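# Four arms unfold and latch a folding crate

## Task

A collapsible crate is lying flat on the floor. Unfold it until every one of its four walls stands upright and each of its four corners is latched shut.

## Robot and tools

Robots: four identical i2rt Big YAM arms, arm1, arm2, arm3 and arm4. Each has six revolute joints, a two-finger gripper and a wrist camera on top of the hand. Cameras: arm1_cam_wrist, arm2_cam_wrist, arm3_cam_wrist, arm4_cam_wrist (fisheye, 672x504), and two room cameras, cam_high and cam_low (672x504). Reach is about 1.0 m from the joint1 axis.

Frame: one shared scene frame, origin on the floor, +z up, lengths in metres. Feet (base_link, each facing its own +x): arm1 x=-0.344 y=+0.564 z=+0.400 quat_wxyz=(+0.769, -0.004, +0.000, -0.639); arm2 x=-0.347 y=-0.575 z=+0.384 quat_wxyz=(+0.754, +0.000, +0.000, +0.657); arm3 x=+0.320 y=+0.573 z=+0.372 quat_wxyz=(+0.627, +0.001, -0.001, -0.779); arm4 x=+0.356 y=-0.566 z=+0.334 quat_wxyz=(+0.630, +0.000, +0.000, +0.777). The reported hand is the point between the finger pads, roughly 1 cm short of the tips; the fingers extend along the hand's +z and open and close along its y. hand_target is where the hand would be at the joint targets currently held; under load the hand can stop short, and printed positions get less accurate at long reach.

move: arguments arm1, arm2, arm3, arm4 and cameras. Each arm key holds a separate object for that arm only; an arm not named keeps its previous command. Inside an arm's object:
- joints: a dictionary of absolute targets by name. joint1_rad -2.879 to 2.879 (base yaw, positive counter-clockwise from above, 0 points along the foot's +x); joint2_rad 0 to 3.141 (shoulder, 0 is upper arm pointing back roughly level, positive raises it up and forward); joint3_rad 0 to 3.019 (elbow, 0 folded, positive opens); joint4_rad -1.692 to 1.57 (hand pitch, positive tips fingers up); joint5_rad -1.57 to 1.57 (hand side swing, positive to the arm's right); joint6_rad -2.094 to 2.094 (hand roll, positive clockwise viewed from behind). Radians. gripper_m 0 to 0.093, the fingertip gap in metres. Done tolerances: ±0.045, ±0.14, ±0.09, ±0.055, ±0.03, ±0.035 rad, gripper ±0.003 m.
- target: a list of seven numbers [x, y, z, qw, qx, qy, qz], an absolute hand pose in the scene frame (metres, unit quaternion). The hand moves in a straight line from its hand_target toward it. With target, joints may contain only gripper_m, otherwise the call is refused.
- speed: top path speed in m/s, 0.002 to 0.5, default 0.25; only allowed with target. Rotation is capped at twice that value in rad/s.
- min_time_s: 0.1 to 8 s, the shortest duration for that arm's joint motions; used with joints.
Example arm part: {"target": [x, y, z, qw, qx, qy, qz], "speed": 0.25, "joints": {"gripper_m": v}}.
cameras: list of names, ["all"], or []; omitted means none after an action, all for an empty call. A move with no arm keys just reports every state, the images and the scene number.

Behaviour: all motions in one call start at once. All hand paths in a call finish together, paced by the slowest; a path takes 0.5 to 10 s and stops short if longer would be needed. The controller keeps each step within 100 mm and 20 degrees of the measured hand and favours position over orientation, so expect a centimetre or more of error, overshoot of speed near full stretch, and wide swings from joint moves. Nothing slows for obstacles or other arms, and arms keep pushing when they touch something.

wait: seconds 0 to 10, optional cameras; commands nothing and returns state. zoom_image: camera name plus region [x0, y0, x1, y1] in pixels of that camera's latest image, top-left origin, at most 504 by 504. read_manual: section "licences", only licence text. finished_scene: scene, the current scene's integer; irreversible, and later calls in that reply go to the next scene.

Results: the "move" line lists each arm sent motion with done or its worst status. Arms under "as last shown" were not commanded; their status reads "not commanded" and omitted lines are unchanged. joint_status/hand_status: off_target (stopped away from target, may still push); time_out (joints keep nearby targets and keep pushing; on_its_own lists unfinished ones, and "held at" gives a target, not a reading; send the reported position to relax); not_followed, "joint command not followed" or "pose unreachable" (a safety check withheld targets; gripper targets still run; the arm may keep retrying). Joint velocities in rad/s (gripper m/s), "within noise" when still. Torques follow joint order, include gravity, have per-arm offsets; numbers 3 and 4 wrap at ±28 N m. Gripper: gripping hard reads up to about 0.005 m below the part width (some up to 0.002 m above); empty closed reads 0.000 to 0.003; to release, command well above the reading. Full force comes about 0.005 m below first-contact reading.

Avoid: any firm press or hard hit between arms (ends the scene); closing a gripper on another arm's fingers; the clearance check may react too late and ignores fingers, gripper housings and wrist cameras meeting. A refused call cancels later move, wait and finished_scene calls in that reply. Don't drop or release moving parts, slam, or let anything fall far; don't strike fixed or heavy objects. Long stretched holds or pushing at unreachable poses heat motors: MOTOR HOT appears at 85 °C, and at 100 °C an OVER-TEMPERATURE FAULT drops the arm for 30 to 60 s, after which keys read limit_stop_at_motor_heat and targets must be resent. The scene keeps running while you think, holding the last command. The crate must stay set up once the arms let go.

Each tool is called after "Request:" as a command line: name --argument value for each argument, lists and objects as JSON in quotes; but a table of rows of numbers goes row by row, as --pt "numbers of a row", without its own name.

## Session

Request:
move --cameras '["all"]'

Request:
zoom_image --camera "cam_high" --region '[220, 210, 460, 430]'

Request:
zoom_image --camera "cam_low" --region '[190, 220, 490, 400]'

Scene clock: 0.00 s.
Joint torques (N m): no reading
Motor temperatures (°C): arm1=[27 28 27 26 23 23 25] | arm2=[23 24 24 24 27 26 24] | arm3=[26 24 27 23 25 23 27] | arm4=[24 26 26 29 26 25 26]
Heat: arm1: hottest joint2_rad 28 °C; arm2: hottest joint5_rad 27 °C; arm3: hottest joint3_rad 27 °C; arm4: hottest joint4_rad 29 °C.
Joint velocities: within noise
arm1.joint_positions: joint1_rad=+0.789 joint2_rad=+0.609 joint3_rad=+1.408 joint4_rad=-1.451 joint5_rad=+0.217 joint6_rad=-0.687 gripper_m=+0.09396
arm1.joint_status: not commanded
arm1.hand: x=-0.1883 y=+0.4177 z=+0.9285 quat_wxyz=(-0.292, -0.006, -0.892, +0.344) (m; scene frame)
arm1.hand_target: x=-0.1903 y=+0.4192 z=+0.9383 quat_wxyz=(-0.301, -0.007, -0.887, +0.350) (m; scene frame)
arm1.hand_status: not commanded
arm2.joint_positions: joint1_rad=-0.187 joint2_rad=+0.597 joint3_rad=+1.311 joint4_rad=-1.291 joint5_rad=+0.240 joint6_rad=-0.242 gripper_m=+0.09396
arm2.joint_status: not commanded
arm2.hand: x=-0.2313 y=-0.3616 z=+0.9012 quat_wxyz=(-0.466, +0.549, -0.680, -0.136) (m; scene frame)
arm2.hand_target: x=-0.2318 y=-0.3633 z=+0.9149 quat_wxyz=(-0.477, +0.543, -0.676, -0.143) (m; scene frame)
arm2.hand_status: not commanded
arm3.joint_positions: joint1_rad=+0.868 joint2_rad=+0.636 joint3_rad=+1.401 joint4_rad=-1.459 joint5_rad=+0.267 joint6_rad=-0.464 gripper_m=+0.09396
arm3.joint_status: not commanded
arm3.hand: x=+0.4150 y=+0.3713 z=+0.8920 quat_wxyz=(-0.249, -0.258, -0.861, +0.361) (m; scene frame)
arm3.hand_target: x=+0.4139 y=+0.3728 z=+0.9011 quat_wxyz=(-0.257, -0.258, -0.856, +0.367) (m; scene frame)
arm3.hand_status: not commanded
arm4.joint_positions: joint1_rad=-0.127 joint2_rad=+0.607 joint3_rad=+1.357 joint4_rad=-1.287 joint5_rad=+0.181 joint6_rad=-0.762 gripper_m=+0.09396
arm4.joint_status: not commanded
arm4.hand: x=+0.3685 y=-0.3250 z=+0.8718 quat_wxyz=(-0.478, +0.793, -0.350, -0.141) (m; scene frame)
arm4.hand_target: x=+0.3687 y=-0.3277 z=+0.8812 quat_wxyz=(-0.487, +0.788, -0.349, -0.145) (m; scene frame)
arm4.hand_status: not commanded
pictures: arm1_cam_wrist, arm2_cam_wrist, arm3_cam_wrist, arm4_cam_wrist, cam_high, cam_low

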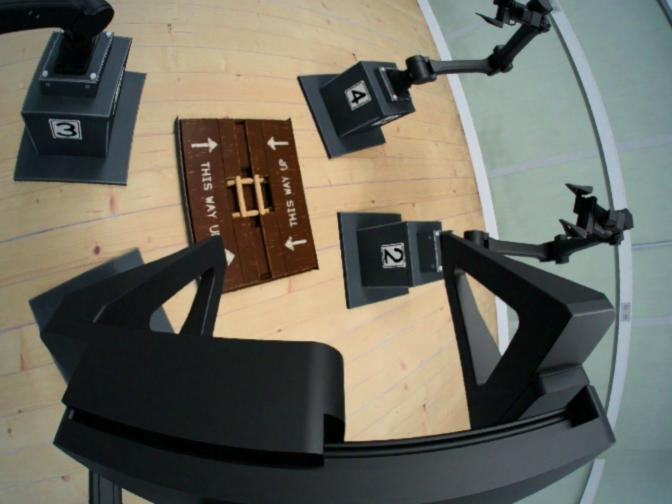

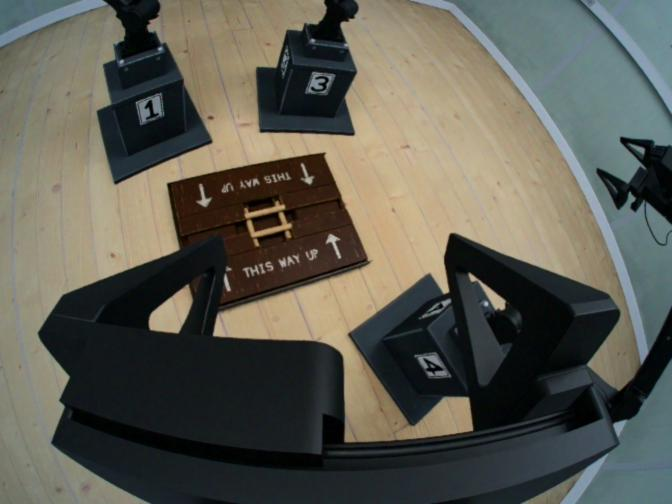

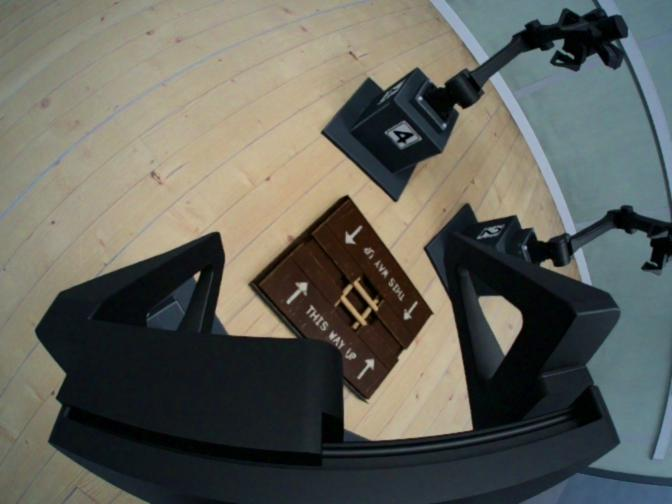

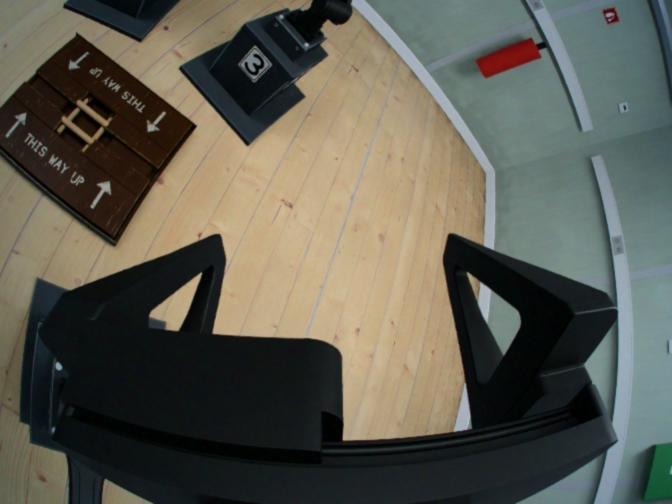

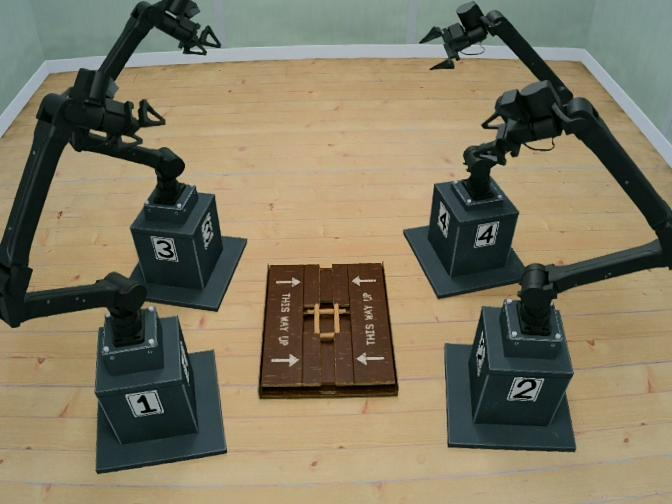

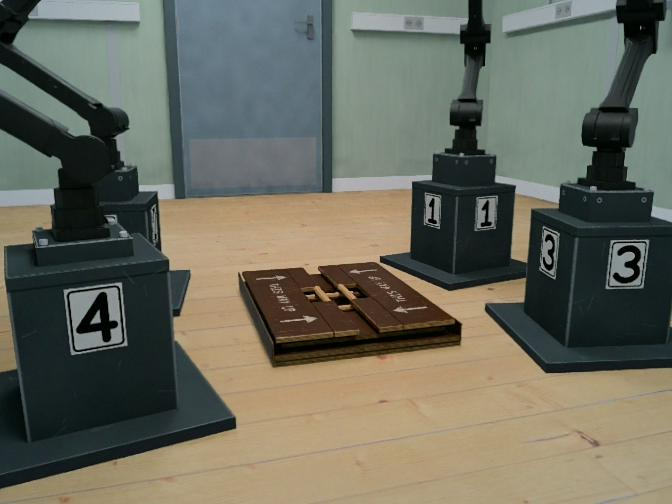

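Scaled by 2.100 from the camera's 672x504 image, which has a finer 960x720 frame.

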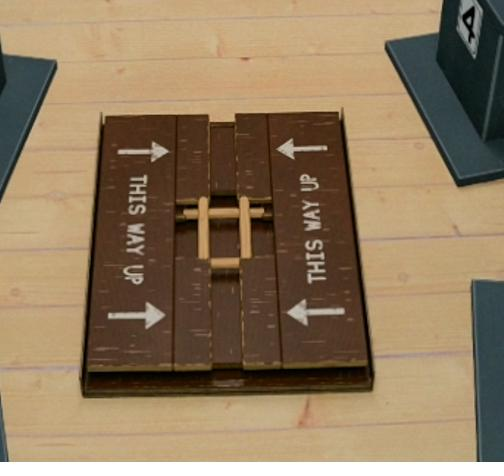

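Scaled by 1.680 from the camera's 672x504 image, which has a finer 960x720 frame.

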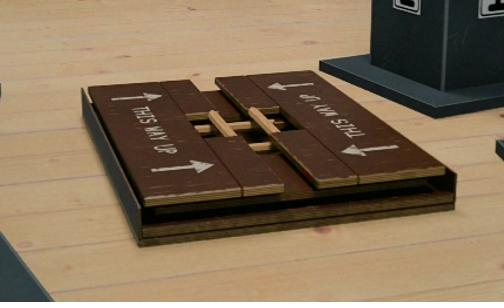

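Request:
move --arm1 '{"target": [-0.009, 0.030, 0.13, 0, 0.0218, 0.9998, 0], "speed": 0.4, "joints": {"gripper_m": 0.05}}' --arm4 '{"target": [0.12, -0.15, 0.30, 0, 1, 0.0, 0], "speed": 0.4, "joints": {"gripper_m": 0.05}}' --arm2 '{"target": [-0.22, -0.22, 0.50, 0, 0.7071, -0.7071, 0], "speed": 0.4, "joints": {"gripper_m": 0.05}}' --arm3 '{"target": [0.22, 0.22, 0.50, 0, 0.7071, 0.7071, 0], "speed": 0.4, "joints": {"gripper_m": 0.05}}' --cameras '["arm1_cam_wrist", "arm4_cam_wrist"]'

Scene clock: 13.30 s.
Joint torques (N m): arm1=[-1.32 -25.29 7.43 0.13 0.15 -0.04] | arm2=[-0.44 -11.46 9.09 0.59 -0.13 -0.13] | arm3=[-1.67 -8.76 8.73 0.79 0.19 0.13] | arm4=[2.26 -13.74 10.14 -0.57 -0.24 -0.1]
Motor temperatures (°C): arm1=[27 28 28 26 23 23 25] | arm2=[23 24 25 24 27 26 24] | arm3=[26 24 28 23 25 23 27] | arm4=[24 26 27 29 26 25 26]
Heat: arm1: hottest joint2_rad 28 °C; arm2: hottest joint5_rad 27 °C; arm3: hottest joint3_rad 28 °C; arm4: hottest joint4_rad 29 °C.
move: arm1 off_target; arm2 off_target; arm3 off_target; arm4 off_target
Joint velocities: within noise
arm1.joint_positions: joint1_rad=+0.392 joint2_rad=+2.587 joint3_rad=+1.700 joint4_rad=-0.704 joint5_rad=-0.010 joint6_rad=-0.951 gripper_m=+0.05007
arm1.joint_status: all done
arm1.hand: x=-0.0090 y=+0.0473 z=+0.1293 quat_wxyz=(+0.004, -0.022, -1.000, -0.008) (m; scene frame)
arm1.hand_target: x=-0.0088 y=+0.0365 z=+0.1274 quat_wxyz=(+0.003, -0.020, -1.000, -0.004) (m; scene frame)
arm1.hand_status: off_target (0.017 m and 1.1 deg from the pose sent, 0.906 m and 53.7 deg at the start; pose on its path clipped on 18 of 105 steps)
arm2.joint_positions: joint1_rad=-0.197 joint2_rad=+1.409 joint3_rad=+0.958 joint4_rad=-1.180 joint5_rad=+0.005 joint6_rad=-0.328 gripper_m=+0.05013
arm2.joint_status: all done
arm2.hand: x=-0.2289 y=-0.2386 z=+0.4856 quat_wxyz=(+0.026, +0.705, -0.709, +0.016) (m; scene frame)
arm2.hand_target: x=-0.2218 y=-0.2218 z=+0.4990 quat_wxyz=(+0.004, +0.707, -0.708, +0.003) (m; scene frame)
arm2.hand_status: off_target (0.025 m and 3.5 deg from the pose sent, 0.426 m and 59.2 deg at the start)
arm3.joint_positions: joint1_rad=-0.052 joint2_rad=+1.357 joint3_rad=+0.970 joint4_rad=-1.219 joint5_rad=-0.001 joint6_rad=-0.275 gripper_m=+0.05013
arm3.joint_status: all done
arm3.hand: x=+0.2265 y=+0.2332 z=+0.4945 quat_wxyz=(+0.007, -0.704, -0.710, -0.017) (m; scene frame)
arm3.hand_target: x=+0.2185 y=+0.2217 z=+0.4987 quat_wxyz=(+0.003, -0.711, -0.703, -0.006) (m; scene frame)
arm3.hand_status: off_target (0.016 m and 2.1 deg from the pose sent, 0.463 m and 75.4 deg at the start)
arm4.joint_positions: joint1_rad=+0.298 joint2_rad=+1.848 joint3_rad=+1.076 joint4_rad=-0.819 joint5_rad=+0.008 joint6_rad=-1.025 gripper_m=+0.05007
arm4.joint_status: all done
arm4.hand: x=+0.1348 y=-0.1632 z=+0.2966 quat_wxyz=(+0.006, +1.000, -0.020, +0.008) (m; scene frame)
arm4.hand_target: x=+0.1255 y=-0.1532 z=+0.2985 quat_wxyz=(+0.003, +1.000, -0.008, +0.005) (m; scene frame)
arm4.hand_status: off_target (0.020 m and 2.6 deg from the pose sent, 0.648 m and 75.1 deg at the start)
pictures: arm1_cam_wrist, arm4_cam_wrist

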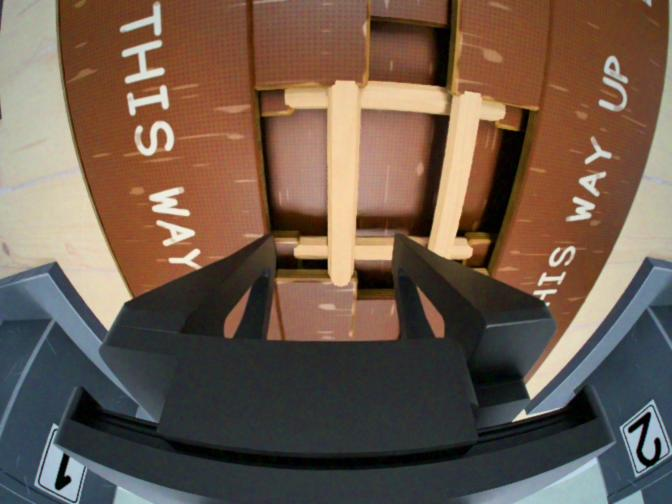

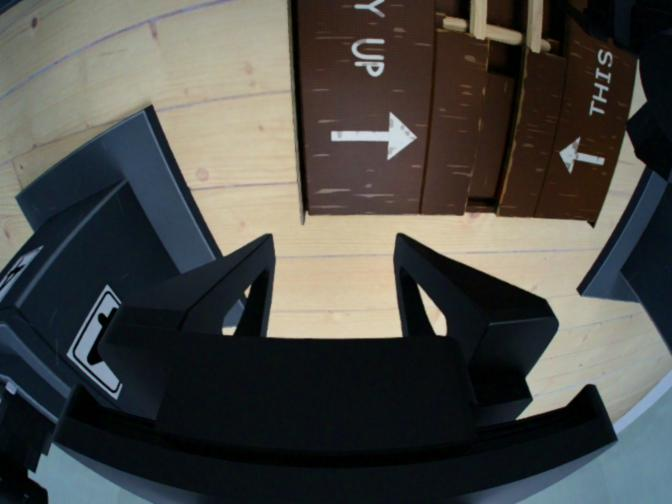

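Request:
move --arm1 '{"target": [-0.020, 0.030, 0.037, 0, 0.0218, 0.9998, 0], "speed": 0.2}' --cameras '["arm1_cam_wrist"]'

Scene clock: 16.63 s.
Joint torques (N m): arm1=[-0.56 -25.58 6.8 0.69 0.11 -0.06] | arm2=[-0.44 -11.46 9.09 0.59 -0.14 -0.13] | arm3=[-1.49 -8.06 8.79 0.72 0.22 0.13] | arm4=[2.2 -13.8 10.15 -0.57 -0.24 -0.1]
Motor temperatures (°C): arm1=[27 28 28 26 23 23 25] | arm2=[23 24 25 24 27 26 24] | arm3=[26 24 28 23 25 23 27] | arm4=[24 26 28 29 26 25 26]
Heat: arm1: hottest joint2_rad 28 °C; arm2: hottest joint5_rad 27 °C; arm3: hottest joint3_rad 28 °C; arm4: hottest joint4_rad 29 °C.
move: arm1 off_target
Joint velocities: within noise
arm1.joint_positions: joint1_rad=+0.370 joint2_rad=+2.788 joint3_rad=+1.816 joint4_rad=-0.627 joint5_rad=-0.009 joint6_rad=-0.965 gripper_m=+0.05005
arm1.joint_status: not commanded
arm1.hand: x=-0.0244 y=+0.0451 z=+0.0359 quat_wxyz=(+0.007, -0.026, -1.000, -0.011) (m; scene frame)
arm1.hand_target: x=-0.0212 y=+0.0303 z=+0.0376 quat_wxyz=(+0.000, -0.024, -1.000, +0.000) (m; scene frame)
arm1.hand_status: off_target (0.016 m and 1.6 deg from the pose sent, 0.095 m and 1.1 deg at the start)
arm2, arm3: as last shown
arm4.joint_positions: joint1_rad=+0.293 joint2_rad=+1.848 joint3_rad=+1.076 joint4_rad=-0.819 joint5_rad=+0.008 joint6_rad=-1.025 gripper_m=+0.05007
arm4.joint_status: not commanded
arm4.hand: x=+0.1367 y=-0.1622 z=+0.2966 quat_wxyz=(+0.006, +1.000, -0.022, +0.008) (m; scene frame)
arm4.hand_target: x=+0.1274 y=-0.1521 z=+0.2985 quat_wxyz=(+0.003, +1.000, -0.010, +0.005) (m; scene frame)
arm4.hand_status: not commanded
pictures: arm1_cam_wrist

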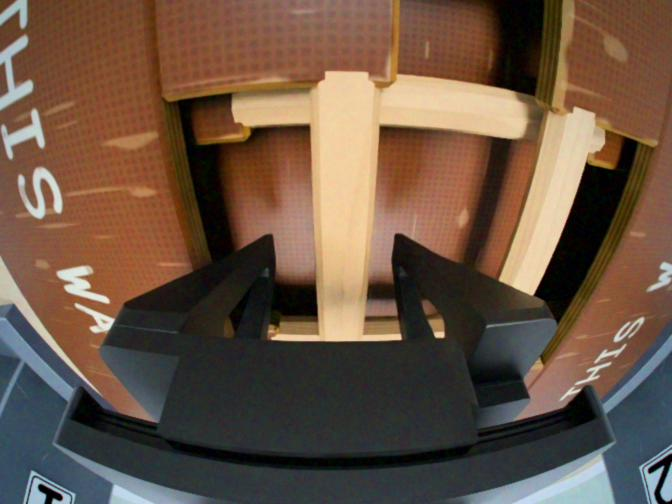

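Request:
move --arm1 '{"joints": {"gripper_m": 0.010}}'

Request:
move --arm1 '{"target": [-0.018, 0.050, 0.106, -0.0015, 0.0217, 0.9974, -0.0698], "speed": 0.15}'

Request:
move --arm1 '{"target": [-0.016, 0.090, 0.170, -0.0028, 0.0216, 0.9912, -0.1305], "speed": 0.18}' --cameras '["arm1_cam_wrist"]'

Scene clock: 21.13 s.
Joint torques (N m): arm1=[-0.67 -25.99 6.79 0.54 -0.06 -0.02] | arm2=[-0.5 -11.46 9.1 0.61 -0.14 -0.13] | arm3=[-1.96 -7.94 8.76 0.65 0.24 0.14] | arm4=[2.26 -13.8 10.14 -0.57 -0.24 -0.1]
Motor temperatures (°C): arm1=[27 29 28 26 23 23 25] | arm2=[23 24 26 24 27 26 24] | arm3=[26 24 29 23 25 23 27] | arm4=[24 26 28 29 26 25 26]
Heat: arm1: hottest joint2_rad 29 °C; arm2: hottest joint5_rad 27 °C; arm3: hottest joint3_rad 29 °C; arm4: hottest joint4_rad 29 °C.
move: arm1 off_target
Joint velocities: within noise
arm1.joint_positions: joint1_rad=+0.370 joint2_rad=+2.788 joint3_rad=+1.818 joint4_rad=-0.620 joint5_rad=-0.006 joint6_rad=-0.966 gripper_m=+0.01697
arm1.joint_status: gripper_m off_target (ended at +0.01700, target +0.01000)
arm1.hand: x=-0.0234 y=+0.0425 z=+0.0362 quat_wxyz=(+0.006, -0.025, -1.000, -0.006) (m; scene frame)
arm1.hand_target: x=-0.0207 y=+0.0293 z=+0.0375 quat_wxyz=(-0.001, -0.023, -1.000, +0.003) (m; scene frame)
arm1.hand_status: not commanded
arm2, arm3, arm4: as last shown
pictures: none

Scene clock: 22.37 s.
Joint torques (N m): arm1=[0.32 -29.22 3.03 -0.4 -0.11 0.19] | arm2=[-0.5 -11.46 9.1 0.61 -0.14 -0.13] | arm3=[-1.55 -8.47 8.72 0.8 0.23 0.15] | arm4=[2.2 -13.8 10.15 -0.57 -0.24 -0.1]
Motor temperatures (°C): arm1=[27 29 28 26 23 23 25] | arm2=[23 24 26 24 27 26 24] | arm3=[26 24 29 23 25 23 27] | arm4=[24 26 28 29 26 25 26]
Heat: arm1: hottest joint2_rad 29 °C; arm2: hottest joint5_rad 27 °C; arm3: hottest joint3_rad 29 °C; arm4: hottest joint4_rad 29 °C.
move: arm1 off_target
Joint velocities: within noise
arm1.joint_positions: joint1_rad=+0.396 joint2_rad=+2.623 joint3_rad=+1.591 joint4_rad=-0.422 joint5_rad=+0.080 joint6_rad=-0.945 gripper_m=+0.01699
arm1.joint_status: not commanded
arm1.hand: x=-0.0238 y=+0.0457 z=+0.0864 quat_wxyz=(+0.003, -0.025, -0.997, +0.073) (m; scene frame)
arm1.hand_target: x=-0.0170 y=+0.0493 z=+0.1051 quat_wxyz=(+0.000, -0.023, -0.997, +0.071) (m; scene frame)
arm1.hand_status: off_target (0.021 m and 0.6 deg from the pose sent, 0.070 m and 8.8 deg at the start)
arm2, arm3, arm4: as last shown
pictures: none

Scene clock: 23.50 s.
Joint torques (N m): arm1=[0.56 -26.46 2.58 -0.03 -0.04 0.18] | arm2=[-0.5 -11.46 9.1 0.61 -0.14 -0.13] | arm3=[-1.2 -8.29 8.72 0.72 0.23 0.12] | arm4=[2.2 -13.8 10.14 -0.57 -0.24 -0.1]
Motor temperatures (°C): arm1=[27 29 28 26 23 23 25] | arm2=[23 24 26 24 27 26 24] | arm3=[26 24 29 23 25 23 27] | arm4=[24 26 28 29 26 25 26]
Heat: arm1: hottest joint2_rad 29 °C; arm2: hottest joint5_rad 27 °C; arm3: hottest joint3_rad 29 °C; arm4: hottest joint4_rad 29 °C.
move: arm1 off_target
Joint velocities: within noise
arm1.joint_positions: joint1_rad=+0.453 joint2_rad=+2.412 joint3_rad=+1.335 joint4_rad=-0.285 joint5_rad=+0.166 joint6_rad=-0.902 gripper_m=+0.01641
arm1.joint_status: not commanded
arm1.hand: x=-0.0231 y=+0.0787 z=+0.1566 quat_wxyz=(+0.005, -0.024, -0.991, +0.135) (m; scene frame)
arm1.hand_target: x=-0.0194 y=+0.0870 z=+0.1695 quat_wxyz=(+0.004, -0.022, -0.991, +0.131) (m; scene frame)
arm1.hand_status: off_target (0.019 m and 0.7 deg from the pose sent, 0.095 m and 6.6 deg at the start)
arm2, arm3, arm4: as last shown
pictures: arm1_cam_wrist

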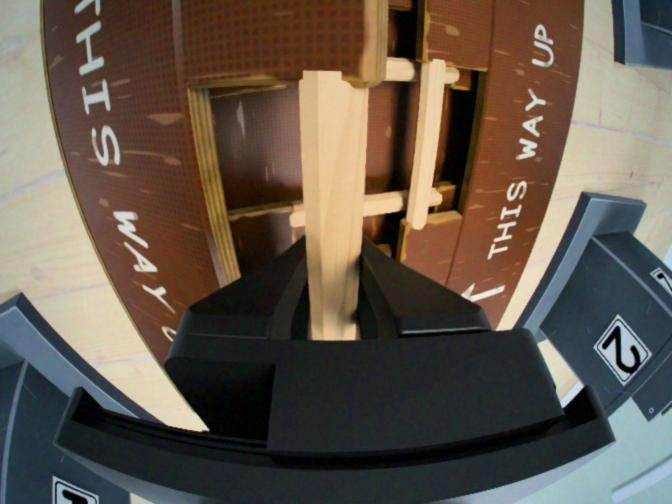

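Request:
move --arm1 '{"target": [-0.014, 0.144, 0.210, -0.0047, 0.0213, 0.9761, -0.2164], "speed": 0.18}'

Request:
move --arm1 '{"target": [-0.012, 0.198, 0.232, -0.0060, 0.0210, 0.9611, -0.2755], "speed": 0.16}' --arm4 '{"target": [0.03, -0.08, 0.20, 0, 0.9998, -0.0218, 0], "speed": 0.25}'

Request:
move --arm1 '{"target": [-0.010, 0.236, 0.234, -0.0066, 0.0208, 0.9535, -0.3006], "speed": 0.12}' --arm4 '{"target": [-0.030, -0.009, 0.115, 0, 0.9998, -0.0218, 0], "speed": 0.25}' --cameras '["arm4_cam_wrist", "cam_high"]'

Scene clock: 26.93 s.
Joint torques (N m): arm1=[1.67 -24.76 1.83 0.36 -0.24 0.29] | arm2=[-0.5 -11.46 9.09 0.62 -0.14 -0.13] | arm3=[-1.67 -8.29 8.73 0.8 0.22 0.16] | arm4=[2.26 -13.8 10.15 -0.58 -0.24 -0.1]
Motor temperatures (°C): arm1=[27 29 28 26 23 23 25] | arm2=[23 24 26 24 27 26 24] | arm3=[26 24 29 23 25 23 27] | arm4=[24 26 28 29 26 25 26]
Heat: arm1: hottest joint2_rad 29 °C; arm2: hottest joint5_rad 27 °C; arm3: hottest joint3_rad 29 °C; arm4: hottest joint4_rad 29 °C.
move: arm1 off_target
Joint velocities: within noise
arm1.joint_positions: joint1_rad=+0.553 joint2_rad=+2.261 joint3_rad=+1.092 joint4_rad=-0.080 joint5_rad=+0.316 joint6_rad=-0.834 gripper_m=+0.01645
arm1.joint_status: not commanded
arm1.hand: x=-0.0223 y=+0.1265 z=+0.2011 quat_wxyz=(+0.012, -0.024, -0.974, +0.225) (m; scene frame)
arm1.hand_target: x=-0.0155 y=+0.1418 z=+0.2102 quat_wxyz=(+0.006, -0.021, -0.976, +0.217) (m; scene frame)
arm1.hand_status: off_target (0.021 m and 1.3 deg from the pose sent, 0.085 m and 9.4 deg at the start)
arm2, arm3, arm4: as last shown
pictures: none

Scene clock: 28.50 s.
Joint torques (N m): arm1=[1.67 -21.77 1.72 0.94 -0.11 0.26] | arm2=[-0.56 -11.52 9.11 0.61 -0.14 -0.13] | arm3=[-1.73 -8.06 8.62 0.8 0.21 0.16] | arm4=[2.2 -18.37 10.03 -0.47 -0.18 0.29]
Motor temperatures (°C): arm1=[27 30 28 26 23 23 25] | arm2=[23 24 26 24 27 26 24] | arm3=[26 24 29 23 25 23 27] | arm4=[24 26 28 29 26 25 26]
Heat: arm1: hottest joint2_rad 30 °C; arm2: hottest joint5_rad 27 °C; arm3: hottest joint3_rad 29 °C; arm4: hottest joint4_rad 29 °C.
move: arm1 off_target; arm4 off_target
Joint velocities: within noise
arm1.joint_positions: joint1_rad=+0.674 joint2_rad=+2.176 joint3_rad=+0.925 joint4_rad=+0.029 joint5_rad=+0.445 joint6_rad=-0.738 gripper_m=+0.01655
arm1.joint_status: not commanded
arm1.hand: x=-0.0218 y=+0.1845 z=+0.2240 quat_wxyz=(+0.020, -0.025, -0.960, +0.278) (m; scene frame)
arm1.hand_target: x=-0.0139 y=+0.1979 z=+0.2315 quat_wxyz=(+0.010, -0.020, -0.961, +0.274) (m; scene frame)
arm1.hand_status: off_target (0.018 m and 1.7 deg from the pose sent, 0.079 m and 6.1 deg at the start)
arm2, arm3: as last shown
arm4.joint_positions: joint1_rad=+0.381 joint2_rad=+2.226 joint3_rad=+1.435 joint4_rad=-0.781 joint5_rad=+0.002 joint6_rad=-0.964 gripper_m=+0.05007
arm4.joint_status: not commanded
arm4.hand: x=+0.0374 y=-0.0877 z=+0.2041 quat_wxyz=(+0.000, +1.000, -0.009, +0.001) (m; scene frame)
arm4.hand_target: x=+0.0306 y=-0.0806 z=+0.1993 quat_wxyz=(-0.001, +1.000, -0.016, +0.000) (m; scene frame)
arm4.hand_status: off_target (0.011 m and 1.5 deg from the pose sent, 0.166 m and 1.2 deg at the start)
pictures: none

Scene clock: 30.03 s.
Joint torques (N m): arm1=[4.25 -20.42 0.5 1.11 0.27 0.46] | arm2=[-0.5 -11.4 9.1 0.59 -0.13 -0.13] | arm3=[-1.14 -8.41 8.65 0.75 0.22 0.16] | arm4=[2.9 -22.42 10.66 -0.51 -0.21 0.28]
Motor temperatures (°C): arm1=[27 30 28 26 23 23 25] | arm2=[23 24 26 24 27 26 24] | arm3=[26 24 29 23 25 23 27] | arm4=[24 26 29 29 26 25 26]
Heat: arm1: hottest joint2_rad 30 °C; arm2: hottest joint5_rad 27 °C; arm3: hottest joint3_rad 29 °C; arm4: hottest joint3_rad 29 °C.
move: arm1 off_target; arm4 off_target
Joint velocities: within noise
arm1.joint_positions: joint1_rad=+0.737 joint2_rad=+2.163 joint3_rad=+0.862 joint4_rad=+0.087 joint5_rad=+0.505 joint6_rad=-0.684 gripper_m=+0.01656
arm1.joint_status: not commanded
arm1.hand: x=-0.0216 y=+0.2115 z=+0.2267 quat_wxyz=(+0.020, -0.027, -0.953, +0.302) (m; scene frame)
arm1.hand_target: x=-0.0113 y=+0.2345 z=+0.2326 quat_wxyz=(+0.007, -0.021, -0.954, +0.300) (m; scene frame)
arm1.hand_status: off_target (0.028 m and 1.7 deg from the pose sent, 0.054 m and 3.1 deg at the start)
arm2, arm3: as last shown
arm4.joint_positions: joint1_rad=+0.392 joint2_rad=+2.570 joint3_rad=+1.874 joint4_rad=-0.876 joint5_rad=+0.002 joint6_rad=-0.933 gripper_m=+0.05007
arm4.joint_status: not commanded
arm4.hand: x=-0.0213 y=-0.0126 z=+0.1198 quat_wxyz=(+0.000, +1.000, -0.019, +0.001) (m; scene frame)
arm4.hand_target: x=-0.0302 y=-0.0104 z=+0.1134 quat_wxyz=(+0.000, +1.000, -0.023, +0.000) (m; scene frame)
arm4.hand_status: off_target (0.011 m and 0.3 deg from the pose sent, 0.137 m and 1.5 deg at the start)
pictures: arm4_cam_wrist, cam_high

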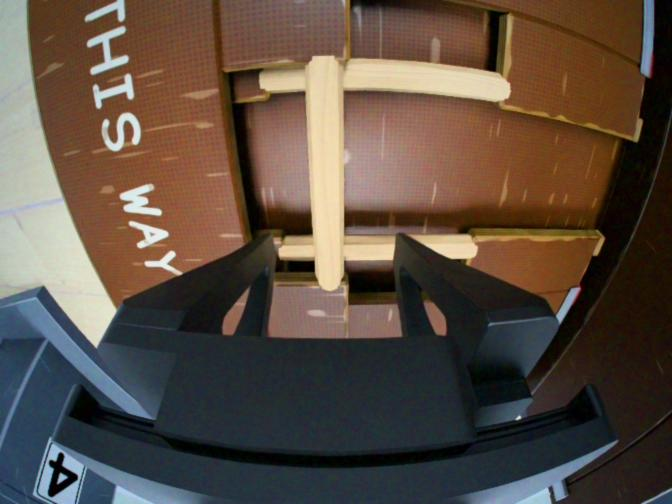

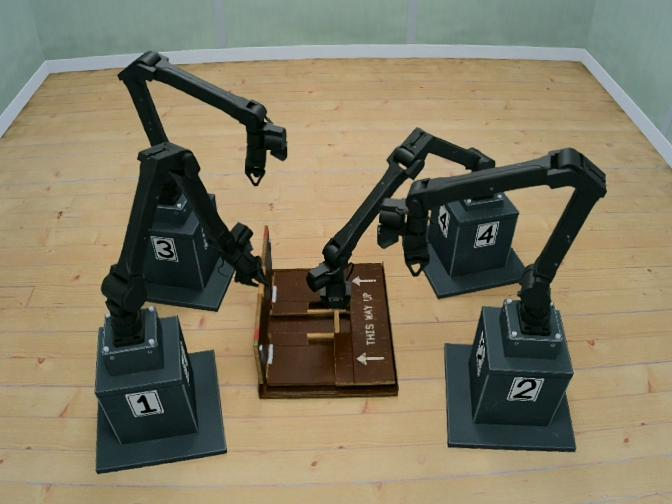

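Request:
move --arm4 '{"target": [-0.031, -0.014, 0.034, 0, 0.9998, -0.0218, 0], "speed": 0.2}' --cameras '["arm4_cam_wrist"]'

Scene clock: 32.60 s.
Joint torques (N m): arm1=[3.55 -20.89 0.5 1.14 0.24 0.48] | arm2=[-0.56 -11.4 9.09 0.61 -0.14 -0.13] | arm3=[-1.38 -8.59 8.66 0.81 0.21 0.14] | arm4=[2.43 -23.06 10.07 -0.14 -0.24 0.28]
Motor temperatures (°C): arm1=[27 30 28 26 23 23 25] | arm2=[23 24 27 24 27 26 24] | arm3=[26 24 29 23 25 23 27] | arm4=[24 26 29 29 26 25 26]
Heat: arm1: hottest joint2_rad 30 °C; arm2: hottest joint3_rad 27 °C; arm3: hottest joint3_rad 29 °C; arm4: hottest joint3_rad 29 °C.
move: arm4 off_target
Joint velocities: within noise
arm1: as last shown
arm2.joint_positions: joint1_rad=-0.197 joint2_rad=+1.409 joint3_rad=+0.958 joint4_rad=-1.180 joint5_rad=+0.005 joint6_rad=-0.328 gripper_m=+0.05013
arm2.joint_status: not commanded
arm2.hand: x=-0.2289 y=-0.2386 z=+0.4856 quat_wxyz=(+0.026, +0.705, -0.709, +0.016) (m; scene frame)
arm2.hand_target: x=-0.2218 y=-0.2218 z=+0.4990 quat_wxyz=(+0.004, +0.707, -0.708, +0.003) (m; scene frame)
arm2.hand_status: not commanded
arm3.joint_positions: joint1_rad=-0.052 joint2_rad=+1.357 joint3_rad=+0.970 joint4_rad=-1.219 joint5_rad=-0.001 joint6_rad=-0.275 gripper_m=+0.05013
arm3.joint_status: not commanded
arm3.hand: x=+0.2265 y=+0.2332 z=+0.4945 quat_wxyz=(+0.007, -0.704, -0.710, -0.017) (m; scene frame)
arm3.hand_target: x=+0.2185 y=+0.2217 z=+0.4987 quat_wxyz=(+0.003, -0.711, -0.703, -0.006) (m; scene frame)
arm3.hand_status: not commanded
arm4.joint_positions: joint1_rad=+0.402 joint2_rad=+2.730 joint3_rad=+1.948 joint4_rad=-0.807 joint5_rad=+0.004 joint6_rad=-0.935 gripper_m=+0.05005
arm4.joint_status: not commanded
arm4.hand: x=-0.0229 y=-0.0226 z=+0.0373 quat_wxyz=(+0.006, +1.000, -0.013, +0.007) (m; scene frame)
arm4.hand_target: x=-0.0338 y=-0.0176 z=+0.0345 quat_wxyz=(+0.000, +1.000, -0.017, +0.001) (m; scene frame)
arm4.hand_status: off_target (0.012 m and 1.4 deg from the pose sent, 0.086 m and 0.3 deg at the start)
pictures: arm4_cam_wrist

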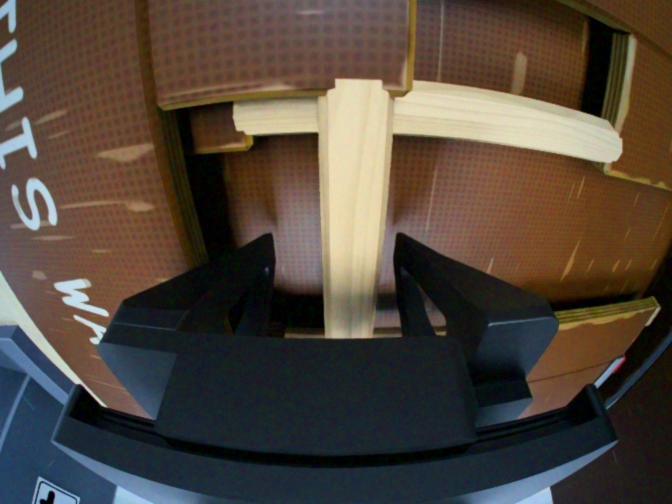

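Request:
move --arm4 '{"joints": {"gripper_m": 0.010}}'

Request:
move --arm4 '{"target": [-0.031, -0.020, 0.110, -0.0698, 0.9974, -0.0217, 0.0015], "speed": 0.15}'

Request:
move --arm4 '{"target": [-0.033, -0.060, 0.170, -0.1305, 0.9912, -0.0216, 0.0028], "speed": 0.18}'

Request:
move --arm4 '{"target": [-0.036, -0.114, 0.210, -0.2164, 0.9761, -0.0213, 0.0047], "speed": 0.18}' --cameras '["arm4_cam_wrist"]'

Scene clock: 39.13 s.
Joint torques (N m): arm1=[3.84 -21.13 0.53 1.26 0.28 0.46] | arm2=[-0.5 -11.4 9.1 0.61 -0.14 -0.13] | arm3=[-1.61 -8.23 8.73 0.69 0.19 0.15] | arm4=[2.37 -23.12 9.88 -0.08 -0.32 0.32]
Motor temperatures (°C): arm1=[27 30 28 26 23 23 26] | arm2=[23 24 27 24 27 26 24] | arm3=[26 24 30 23 25 23 27] | arm4=[24 27 29 29 26 25 26]
Heat: arm1: hottest joint2_rad 30 °C; arm2: hottest joint3_rad 27 °C; arm3: hottest joint3_rad 30 °C; arm4: hottest joint3_rad 29 °C.
move: arm4 off_target
Joint velocities: within noise
arm1, arm2, arm3: as last shown
arm4.joint_positions: joint1_rad=+0.393 joint2_rad=+2.730 joint3_rad=+1.949 joint4_rad=-0.801 joint5_rad=+0.005 joint6_rad=-0.943 gripper_m=+0.01590
arm4.joint_status: gripper_m off_target (ended at +0.01593, target +0.01000)
arm4.hand: x=-0.0189 y=-0.0170 z=+0.0377 quat_wxyz=(+0.003, +1.000, -0.014, +0.005) (m; scene frame)
arm4.hand_target: x=-0.0296 y=-0.0127 z=+0.0345 quat_wxyz=(-0.003, +1.000, -0.020, -0.002) (m; scene frame)
arm4.hand_status: not commanded
pictures: none

Scene clock: 40.37 s.
Joint torques (N m): arm1=[4.13 -21.19 0.62 1.13 0.25 0.49] | arm2=[-0.5 -11.46 9.11 0.61 -0.13 -0.13] | arm3=[-1.73 -8.18 8.73 0.76 0.22 0.12] | arm4=[2.84 -27.87 5.81 -0.76 -0.46 0.45]
Motor temperatures (°C): arm1=[27 31 28 26 23 23 26] | arm2=[23 24 27 24 27 26 24] | arm3=[26 24 30 23 25 23 27] | arm4=[24 28 28 29 26 25 26]
Heat: arm1: hottest joint2_rad 31 °C; arm2: hottest joint3_rad 27 °C; arm3: hottest joint3_rad 30 °C; arm4: hottest joint4_rad 29 °C.
move: arm4 off_target
Joint velocities: within noise
arm1, arm2, arm3: as last shown
arm4.joint_positions: joint1_rad=+0.418 joint2_rad=+2.587 joint3_rad=+1.770 joint4_rad=-0.658 joint5_rad=+0.100 joint6_rad=-0.924 gripper_m=+0.01588
arm4.joint_status: not commanded
arm4.hand: x=-0.0186 y=-0.0171 z=+0.0822 quat_wxyz=(-0.068, +0.998, -0.013, +0.012) (m; scene frame)
arm4.hand_target: x=-0.0311 y=-0.0186 z=+0.1088 quat_wxyz=(-0.071, +0.997, -0.022, +0.002) (m; scene frame)
arm4.hand_status: off_target (0.031 m and 1.6 deg from the pose sent, 0.073 m and 8.4 deg at the start)
pictures: none

Scene clock: 41.50 s.
Joint torques (N m): arm1=[4.66 -21.25 0.65 1.16 0.22 0.46] | arm2=[-0.5 -11.46 9.1 0.59 -0.14 -0.13] | arm3=[-1.49 -8.41 8.59 0.7 0.19 0.13] | arm4=[3.78 -25.17 5.39 -0.42 -0.53 0.58]
Motor temperatures (°C): arm1=[27 31 28 26 23 23 26] | arm2=[23 24 27 24 27 26 24] | arm3=[26 24 30 23 25 23 27] | arm4=[24 28 28 29 26 25 26]
Heat: arm1: hottest joint2_rad 31 °C; arm2: hottest joint3_rad 27 °C; arm3: hottest joint3_rad 30 °C; arm4: hottest joint4_rad 29 °C.
move: arm4 off_target
Joint velocities: within noise
arm1, arm2, arm3: as last shown
arm4.joint_positions: joint1_rad=+0.468 joint2_rad=+2.371 joint3_rad=+1.526 joint4_rad=-0.534 joint5_rad=+0.192 joint6_rad=-0.884 gripper_m=+0.01551
arm4.joint_status: not commanded
arm4.hand: x=-0.0190 y=-0.0450 z=+0.1542 quat_wxyz=(-0.134, +0.991, -0.014, +0.014) (m; scene frame)
arm4.hand_target: x=-0.0329 y=-0.0578 z=+0.1699 quat_wxyz=(-0.131, +0.991, -0.022, +0.003) (m; scene frame)
arm4.hand_status: off_target (0.026 m and 1.6 deg from the pose sent, 0.099 m and 7.3 deg at the start)
pictures: none

Scene clock: 42.70 s.
Joint torques (N m): arm1=[4.37 -21.54 0.51 1.24 0.24 0.49] | arm2=[-0.5 -11.4 9.09 0.61 -0.14 -0.13] | arm3=[-1.67 -8.47 8.69 0.59 0.21 0.15] | arm4=[4.66 -22.18 4.92 -0.2 -0.78 0.67]
Motor temperatures (°C): arm1=[27 31 28 26 23 23 26] | arm2=[23 24 27 24 27 26 24] | arm3=[26 24 30 23 25 23 27] | arm4=[24 28 28 29 26 25 26]
Heat: arm1: hottest joint2_rad 31 °C; arm2: hottest joint3_rad 27 °C; arm3: hottest joint3_rad 30 °C; arm4: hottest joint4_rad 29 °C.
move: arm4 off_target
Joint velocities: within noise
arm1, arm2, arm3: as last shown
arm4.joint_positions: joint1_rad=+0.560 joint2_rad=+2.200 joint3_rad=+1.282 joint4_rad=-0.348 joint5_rad=+0.349 joint6_rad=-0.820 gripper_m=+0.01553
arm4.joint_status: not commanded
arm4.hand: x=-0.0198 y=-0.0911 z=+0.2009 quat_wxyz=(-0.226, +0.974, -0.018, +0.021) (m; scene frame)
arm4.hand_target: x=-0.0356 y=-0.1130 z=+0.2099 quat_wxyz=(-0.216, +0.976, -0.021, +0.006) (m; scene frame)
arm4.hand_status: off_target (0.030 m and 2.3 deg from the pose sent, 0.090 m and 9.6 deg at the start)
pictures: arm4_cam_wrist

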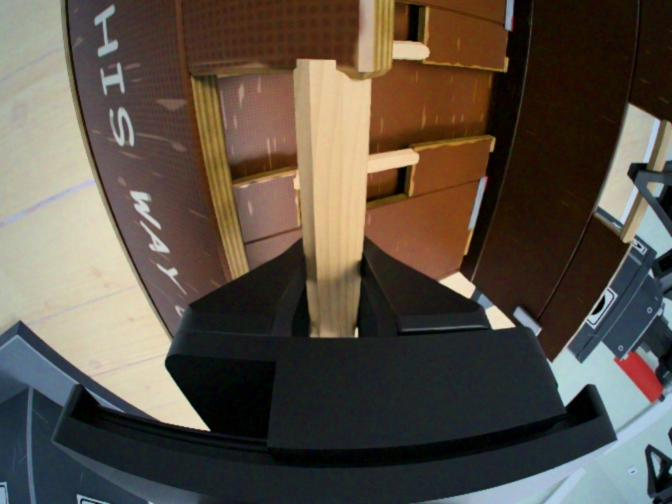

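Request:
move --arm4 '{"target": [-0.040, -0.168, 0.232, -0.2755, 0.9611, -0.0210, 0.0060], "speed": 0.16}' --arm2 '{"target": [-0.10, 0.0, 0.38, 0, 0.6916, -0.7224, 0], "speed": 0.3}'

Request:
move --arm4 '{"target": [-0.044, -0.211, 0.234, -0.3006, 0.9535, -0.0208, 0.0066], "speed": 0.12}' --arm2 '{"target": [-0.072, 0.034, 0.115, 0, 0.6916, -0.7224, 0], "speed": 0.3}' --cameras '["arm2_cam_wrist", "cam_high"]'

Scene clock: 45.87 s.
Joint torques (N m): arm1=[3.78 -21.25 0.55 1.07 0.22 0.44] | arm2=[-0.85 -22.12 9.31 -0.17 -0.15 -0.13] | arm3=[-1.9 -7.77 8.72 0.77 0.22 0.15] | arm4=[4.95 -19.66 5.08 0.44 -0.7 0.6]
Motor temperatures (°C): arm1=[27 31 28 26 23 23 26] | arm2=[23 25 27 24 27 26 24] | arm3=[26 24 30 23 25 23 27] | arm4=[24 28 28 29 26 25 27]
Heat: arm1: hottest joint2_rad 31 °C; arm2: hottest joint3_rad 27 °C; arm3: hottest joint3_rad 30 °C; arm4: hottest joint4_rad 29 °C.
move: arm2 off_target; arm4 off_target
Joint velocities: within noise
arm1, arm3: as last shown
arm2.joint_positions: joint1_rad=-0.267 joint2_rad=+2.134 joint3_rad=+1.633 joint4_rad=-1.097 joint5_rad=+0.001 joint6_rad=-0.351 gripper_m=+0.05013
arm2.joint_status: not commanded
arm2.hand: x=-0.1069 y=-0.0147 z=+0.3673 quat_wxyz=(+0.012, +0.688, -0.725, +0.006) (m; scene frame)
arm2.hand_target: x=-0.0973 y=-0.0021 z=+0.3784 quat_wxyz=(+0.000, +0.689, -0.725, -0.001) (m; scene frame)
arm2.hand_status: off_target (0.021 m and 1.7 deg from the pose sent, 0.291 m and 4.1 deg at the start)
arm4.joint_positions: joint1_rad=+0.668 joint2_rad=+2.094 joint3_rad=+1.115 joint4_rad=-0.261 joint5_rad=+0.474 joint6_rad=-0.732 gripper_m=+0.01567
arm4.joint_status: not commanded
arm4.hand: x=-0.0206 y=-0.1480 z=+0.2253 quat_wxyz=(-0.280, +0.959, -0.021, +0.031) (m; scene frame)
arm4.hand_target: x=-0.0380 y=-0.1682 z=+0.2312 quat_wxyz=(-0.273, +0.962, -0.019, +0.010) (m; scene frame)
arm4.hand_status: off_target (0.029 m and 2.9 deg from the pose sent, 0.085 m and 6.1 deg at the start)
pictures: none

Scene clock: 47.77 s.
Joint torques (N m): arm1=[4.37 -21.36 0.4 1.22 0.27 0.45] | arm2=[-0.62 -25.58 7.68 0.31 -0.08 -0.13] | arm3=[-1.55 -8.29 8.69 0.87 0.23 0.13] | arm4=[6.01 -18.32 4.77 0.88 -0.51 0.71]
Motor temperatures (°C): arm1=[27 31 28 26 23 23 26] | arm2=[23 25 27 24 27 26 24] | arm3=[26 24 30 23 25 23 27] | arm4=[24 28 28 29 26 25 27]
Heat: arm1: hottest joint2_rad 31 °C; arm2: hottest joint3_rad 27 °C; arm3: hottest joint3_rad 30 °C; arm4: hottest joint4_rad 29 °C.
move: arm2 off_target; arm4 off_target
Joint velocities: within noise
arm1, arm3: as last shown
arm2.joint_positions: joint1_rad=-0.272 joint2_rad=+2.665 joint3_rad=+1.866 joint4_rad=-0.809 joint5_rad=+0.001 joint6_rad=-0.371 gripper_m=+0.05013
arm2.joint_status: not commanded
arm2.hand: x=-0.0894 y=+0.0183 z=+0.1068 quat_wxyz=(+0.017, +0.694, -0.720, +0.008) (m; scene frame)
arm2.hand_target: x=-0.0764 y=+0.0325 z=+0.1156 quat_wxyz=(+0.000, +0.693, -0.721, +0.000) (m; scene frame)
arm2.hand_status: off_target (0.025 m and 2.1 deg from the pose sent, 0.259 m and 1.7 deg at the start)
arm4.joint_positions: joint1_rad=+0.741 joint2_rad=+2.058 joint3_rad=+1.033 joint4_rad=-0.221 joint5_rad=+0.542 joint6_rad=-0.663 gripper_m=+0.01561
arm4.joint_status: not commanded
arm4.hand: x=-0.0215 y=-0.1848 z=+0.2302 quat_wxyz=(-0.305, +0.951, -0.024, +0.033) (m; scene frame)
arm4.hand_target: x=-0.0429 y=-0.2091 z=+0.2345 quat_wxyz=(-0.302, +0.953, -0.021, +0.007) (m; scene frame)
arm4.hand_status: off_target (0.035 m and 3.1 deg from the pose sent, 0.068 m and 3.7 deg at the start)
pictures: arm2_cam_wrist, cam_high

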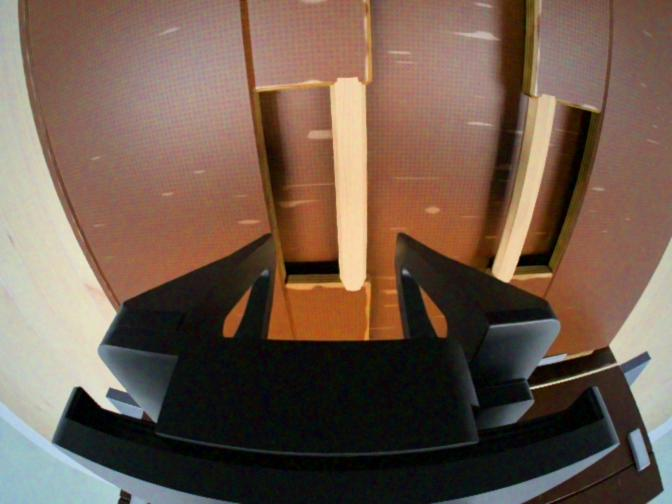

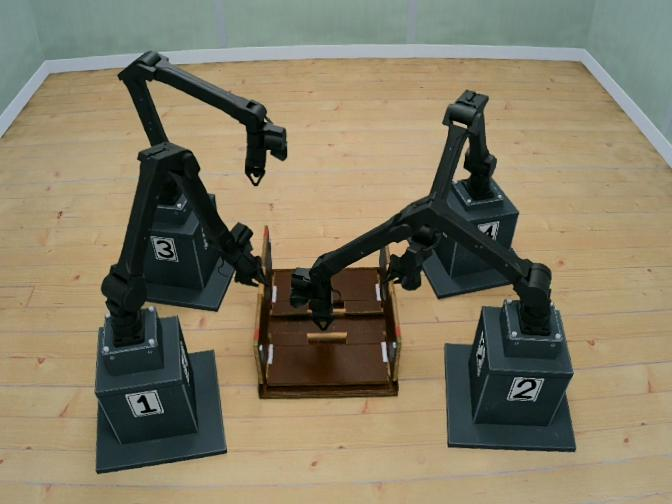

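Request:
move --arm2 '{"target": [-0.067, 0.036, 0.031, 0, 0.6916, -0.7224, 0], "speed": 0.2}' --cameras '["arm2_cam_wrist"]'

Scene clock: 50.77 s.
Joint torques (N m): arm1=[4.19 -21.07 0.5 1.21 0.24 0.46] | arm2=[-1.26 -25.11 7.32 0.21 -0.11 -0.12] | arm3=[-1.96 -8.53 8.76 0.72 0.19 0.12] | arm4=[6.07 -18.32 4.77 0.9 -0.5 0.71]
Motor temperatures (°C): arm1=[27 31 28 26 23 23 26] | arm2=[23 25 27 24 27 26 24] | arm3=[26 24 30 23 25 23 27] | arm4=[24 28 28 29 26 25 27]
Heat: arm1: hottest joint2_rad 31 °C; arm2: hottest joint3_rad 27 °C; arm3: hottest joint3_rad 30 °C; arm4: hottest joint4_rad 29 °C.
move: arm2 off_target
Joint velocities: within noise
arm1.joint_positions: joint1_rad=+0.737 joint2_rad=+2.163 joint3_rad=+0.862 joint4_rad=+0.087 joint5_rad=+0.505 joint6_rad=-0.684 gripper_m=+0.01656
arm1.joint_status: not commanded
arm1.hand: x=-0.0216 y=+0.2115 z=+0.2267 quat_wxyz=(+0.020, -0.027, -0.953, +0.302) (m; scene frame)
arm1.hand_target: x=-0.0113 y=+0.2345 z=+0.2326 quat_wxyz=(+0.007, -0.021, -0.954, +0.300) (m; scene frame)
arm1.hand_status: not commanded
arm2.joint_positions: joint1_rad=-0.282 joint2_rad=+2.860 joint3_rad=+2.032 joint4_rad=-0.769 joint5_rad=+0.002 joint6_rad=-0.378 gripper_m=+0.05011
arm2.joint_status: not commanded
arm2.hand: x=-0.0788 y=+0.0241 z=+0.0257 quat_wxyz=(+0.012, +0.693, -0.721, +0.006) (m; scene frame)
arm2.hand_target: x=-0.0672 y=+0.0350 z=+0.0305 quat_wxyz=(+0.000, +0.692, -0.722, +0.000) (m; scene frame)
arm2.hand_status: off_target (0.018 m and 1.5 deg from the pose sent, 0.081 m and 2.1 deg at the start)
arm3, arm4: as last shown
pictures: arm2_cam_wrist

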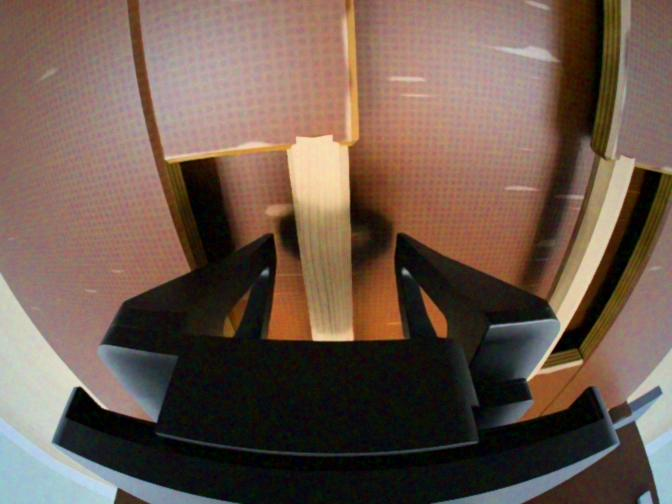

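Request:
move --arm2 '{"joints": {"gripper_m": 0.010}}'

Request:
move --arm2 '{"target": [-0.080, 0.034, 0.102, -0.0482, 0.6899, -0.7208, 0.0504], "speed": 0.15}'

Request:
move --arm2 '{"target": [-0.119, 0.034, 0.175, -0.0903, 0.6856, -0.7163, 0.0943], "speed": 0.18}'

Request:
move --arm2 '{"target": [-0.178, 0.035, 0.215, -0.1496, 0.6751, -0.7053, 0.1563], "speed": 0.16}' --cameras '["arm2_cam_wrist"]'

Scene clock: 55.90 s.
Joint torques (N m): arm1=[3.96 -21.3 0.68 1.05 0.25 0.44] | arm2=[-0.97 -25.58 7.41 0.32 0.08 0.11] | arm3=[-1.85 -8.35 8.68 0.79 0.21 0.13] | arm4=[6.07 -18.32 4.77 0.9 -0.51 0.7]
Motor temperatures (°C): arm1=[27 31 28 26 23 23 26] | arm2=[23 26 27 24 27 26 24] | arm3=[26 24 30 23 25 23 27] | arm4=[24 28 28 29 26 25 27]
Heat: arm1: hottest joint2_rad 31 °C; arm2: hottest joint3_rad 27 °C; arm3: hottest joint3_rad 30 °C; arm4: hottest joint4_rad 29 °C.
move: arm2 off_target
Joint velocities: within noise
arm1, arm4: as last shown
arm2.joint_positions: joint1_rad=-0.281 joint2_rad=+2.860 joint3_rad=+2.032 joint4_rad=-0.774 joint5_rad=-0.010 joint6_rad=-0.406 gripper_m=+0.01746
arm2.joint_status: gripper_m off_target (ended at +0.01749, target +0.01000)
arm2.hand: x=-0.0822 y=+0.0244 z=+0.0258 quat_wxyz=(+0.016, +0.703, -0.711, +0.001) (m; scene frame)
arm2.hand_target: x=-0.0695 y=+0.0357 z=+0.0306 quat_wxyz=(+0.002, +0.695, -0.719, -0.003) (m; scene frame)
arm2.hand_status: not commanded
arm3.joint_positions: joint1_rad=-0.052 joint2_rad=+1.357 joint3_rad=+0.970 joint4_rad=-1.219 joint5_rad=-0.001 joint6_rad=-0.275 gripper_m=+0.05013
arm3.joint_status: not commanded
arm3.hand: x=+0.2265 y=+0.2332 z=+0.4945 quat_wxyz=(+0.007, -0.704, -0.710, -0.017) (m; scene frame)
arm3.hand_target: x=+0.2185 y=+0.2217 z=+0.4987 quat_wxyz=(+0.003, -0.711, -0.703, -0.006) (m; scene frame)
arm3.hand_status: not commanded
pictures: none

Scene clock: 57.13 s.
Joint torques (N m): arm1=[4.42 -20.72 0.7 1.26 0.27 0.47] | arm2=[-0.21 -30.74 3.88 -0.34 0.12 0.33] | arm3=[-1.79 -8.12 8.73 0.85 0.16 0.12] | arm4=[6.01 -18.32 4.78 0.9 -0.51 0.71]
Motor temperatures (°C): arm1=[27 31 28 26 23 23 26] | arm2=[23 26 27 24 27 26 24] | arm3=[26 24 30 23 25 23 27] | arm4=[24 28 28 29 26 25 27]
Heat: arm1: hottest joint2_rad 31 °C; arm2: hottest joint3_rad 27 °C; arm3: hottest joint3_rad 30 °C; arm4: hottest joint4_rad 29 °C.
move: arm2 off_target
Joint velocities: within noise
arm1, arm3, arm4: as last shown
arm2.joint_positions: joint1_rad=-0.238 joint2_rad=+2.740 joint3_rad=+1.883 joint4_rad=-0.686 joint5_rad=+0.137 joint6_rad=-0.367 gripper_m=+0.01746
arm2.joint_status: not commanded
arm2.hand: x=-0.0849 y=+0.0245 z=+0.0653 quat_wxyz=(-0.040, +0.702, -0.708, +0.057) (m; scene frame)
arm2.hand_target: x=-0.0787 y=+0.0374 z=+0.1010 quat_wxyz=(-0.054, +0.690, -0.720, +0.052) (m; scene frame)
arm2.hand_status: off_target (0.038 m and 2.3 deg from the pose sent, 0.077 m and 9.5 deg at the start)
pictures: none

Scene clock: 58.30 s.
Joint torques (N m): arm1=[4.54 -21.07 0.72 1.17 0.25 0.48] | arm2=[0.85 -29.8 4.16 -0.79 -0.1 0.57] | arm3=[-1.55 -8.12 8.72 0.75 0.21 0.13] | arm4=[6.01 -18.32 4.77 0.88 -0.51 0.71]
Motor temperatures (°C): arm1=[27 31 28 26 23 23 26] | arm2=[23 26 27 24 27 26 25] | arm3=[26 24 31 23 25 23 27] | arm4=[24 28 28 29 26 25 27]
Heat: arm1: hottest joint2_rad 31 °C; arm2: hottest joint3_rad 27 °C; arm3: hottest joint3_rad 31 °C; arm4: hottest joint4_rad 29 °C.
move: arm2 off_target
Joint velocities: within noise
arm1, arm3, arm4: as last shown
arm2.joint_positions: joint1_rad=-0.167 joint2_rad=+2.559 joint3_rad=+1.719 joint4_rad=-0.680 joint5_rad=+0.260 joint6_rad=-0.306 gripper_m=+0.01718
arm2.joint_status: not commanded
arm2.hand: x=-0.1113 y=+0.0245 z=+0.1401 quat_wxyz=(-0.082, +0.699, -0.702, +0.104) (m; scene frame)
arm2.hand_target: x=-0.1161 y=+0.0340 z=+0.1738 quat_wxyz=(-0.091, +0.685, -0.717, +0.095) (m; scene frame)
arm2.hand_status: off_target (0.037 m and 2.7 deg from the pose sent, 0.115 m and 7.4 deg at the start)
pictures: none

Scene clock: 59.50 s.
Joint torques (N m): arm1=[3.72 -21.07 0.53 1.2 0.27 0.49] | arm2=[2.61 -27.75 4.46 -0.65 -0.43 0.83] | arm3=[-1.85 -7.94 8.77 0.75 0.23 0.13] | arm4=[6.01 -18.32 4.77 0.9 -0.51 0.7]
Motor temperatures (°C): arm1=[27 32 28 26 23 23 26] | arm2=[23 26 27 24 27 26 25] | arm3=[26 24 31 23 25 23 27] | arm4=[24 28 28 29 26 25 27]
Heat: arm1: hottest joint2_rad 32 °C; arm2: hottest joint3_rad 27 °C; arm3: hottest joint3_rad 31 °C; arm4: hottest joint4_rad 29 °C.
move: arm2 off_target
Joint velocities: within noise
arm1, arm3, arm4: as last shown
arm2.joint_positions: joint1_rad=-0.055 joint2_rad=+2.455 joint3_rad=+1.625 joint4_rad=-0.699 joint5_rad=+0.450 joint6_rad=-0.197 gripper_m=+0.01694
arm2.joint_status: not commanded
arm2.hand: x=-0.1526 y=+0.0244 z=+0.1902 quat_wxyz=(-0.142, +0.688, -0.691, +0.174) (m; scene frame)
arm2.hand_target: x=-0.1726 y=+0.0334 z=+0.2137 quat_wxyz=(-0.149, +0.674, -0.707, +0.157) (m; scene frame)
arm2.hand_status: off_target (0.037 m and 3.1 deg from the pose sent, 0.101 m and 10.2 deg at the start)
pictures: arm2_cam_wrist

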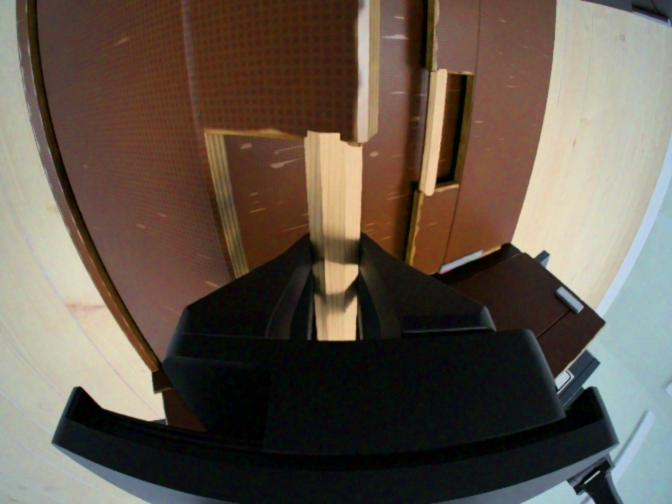

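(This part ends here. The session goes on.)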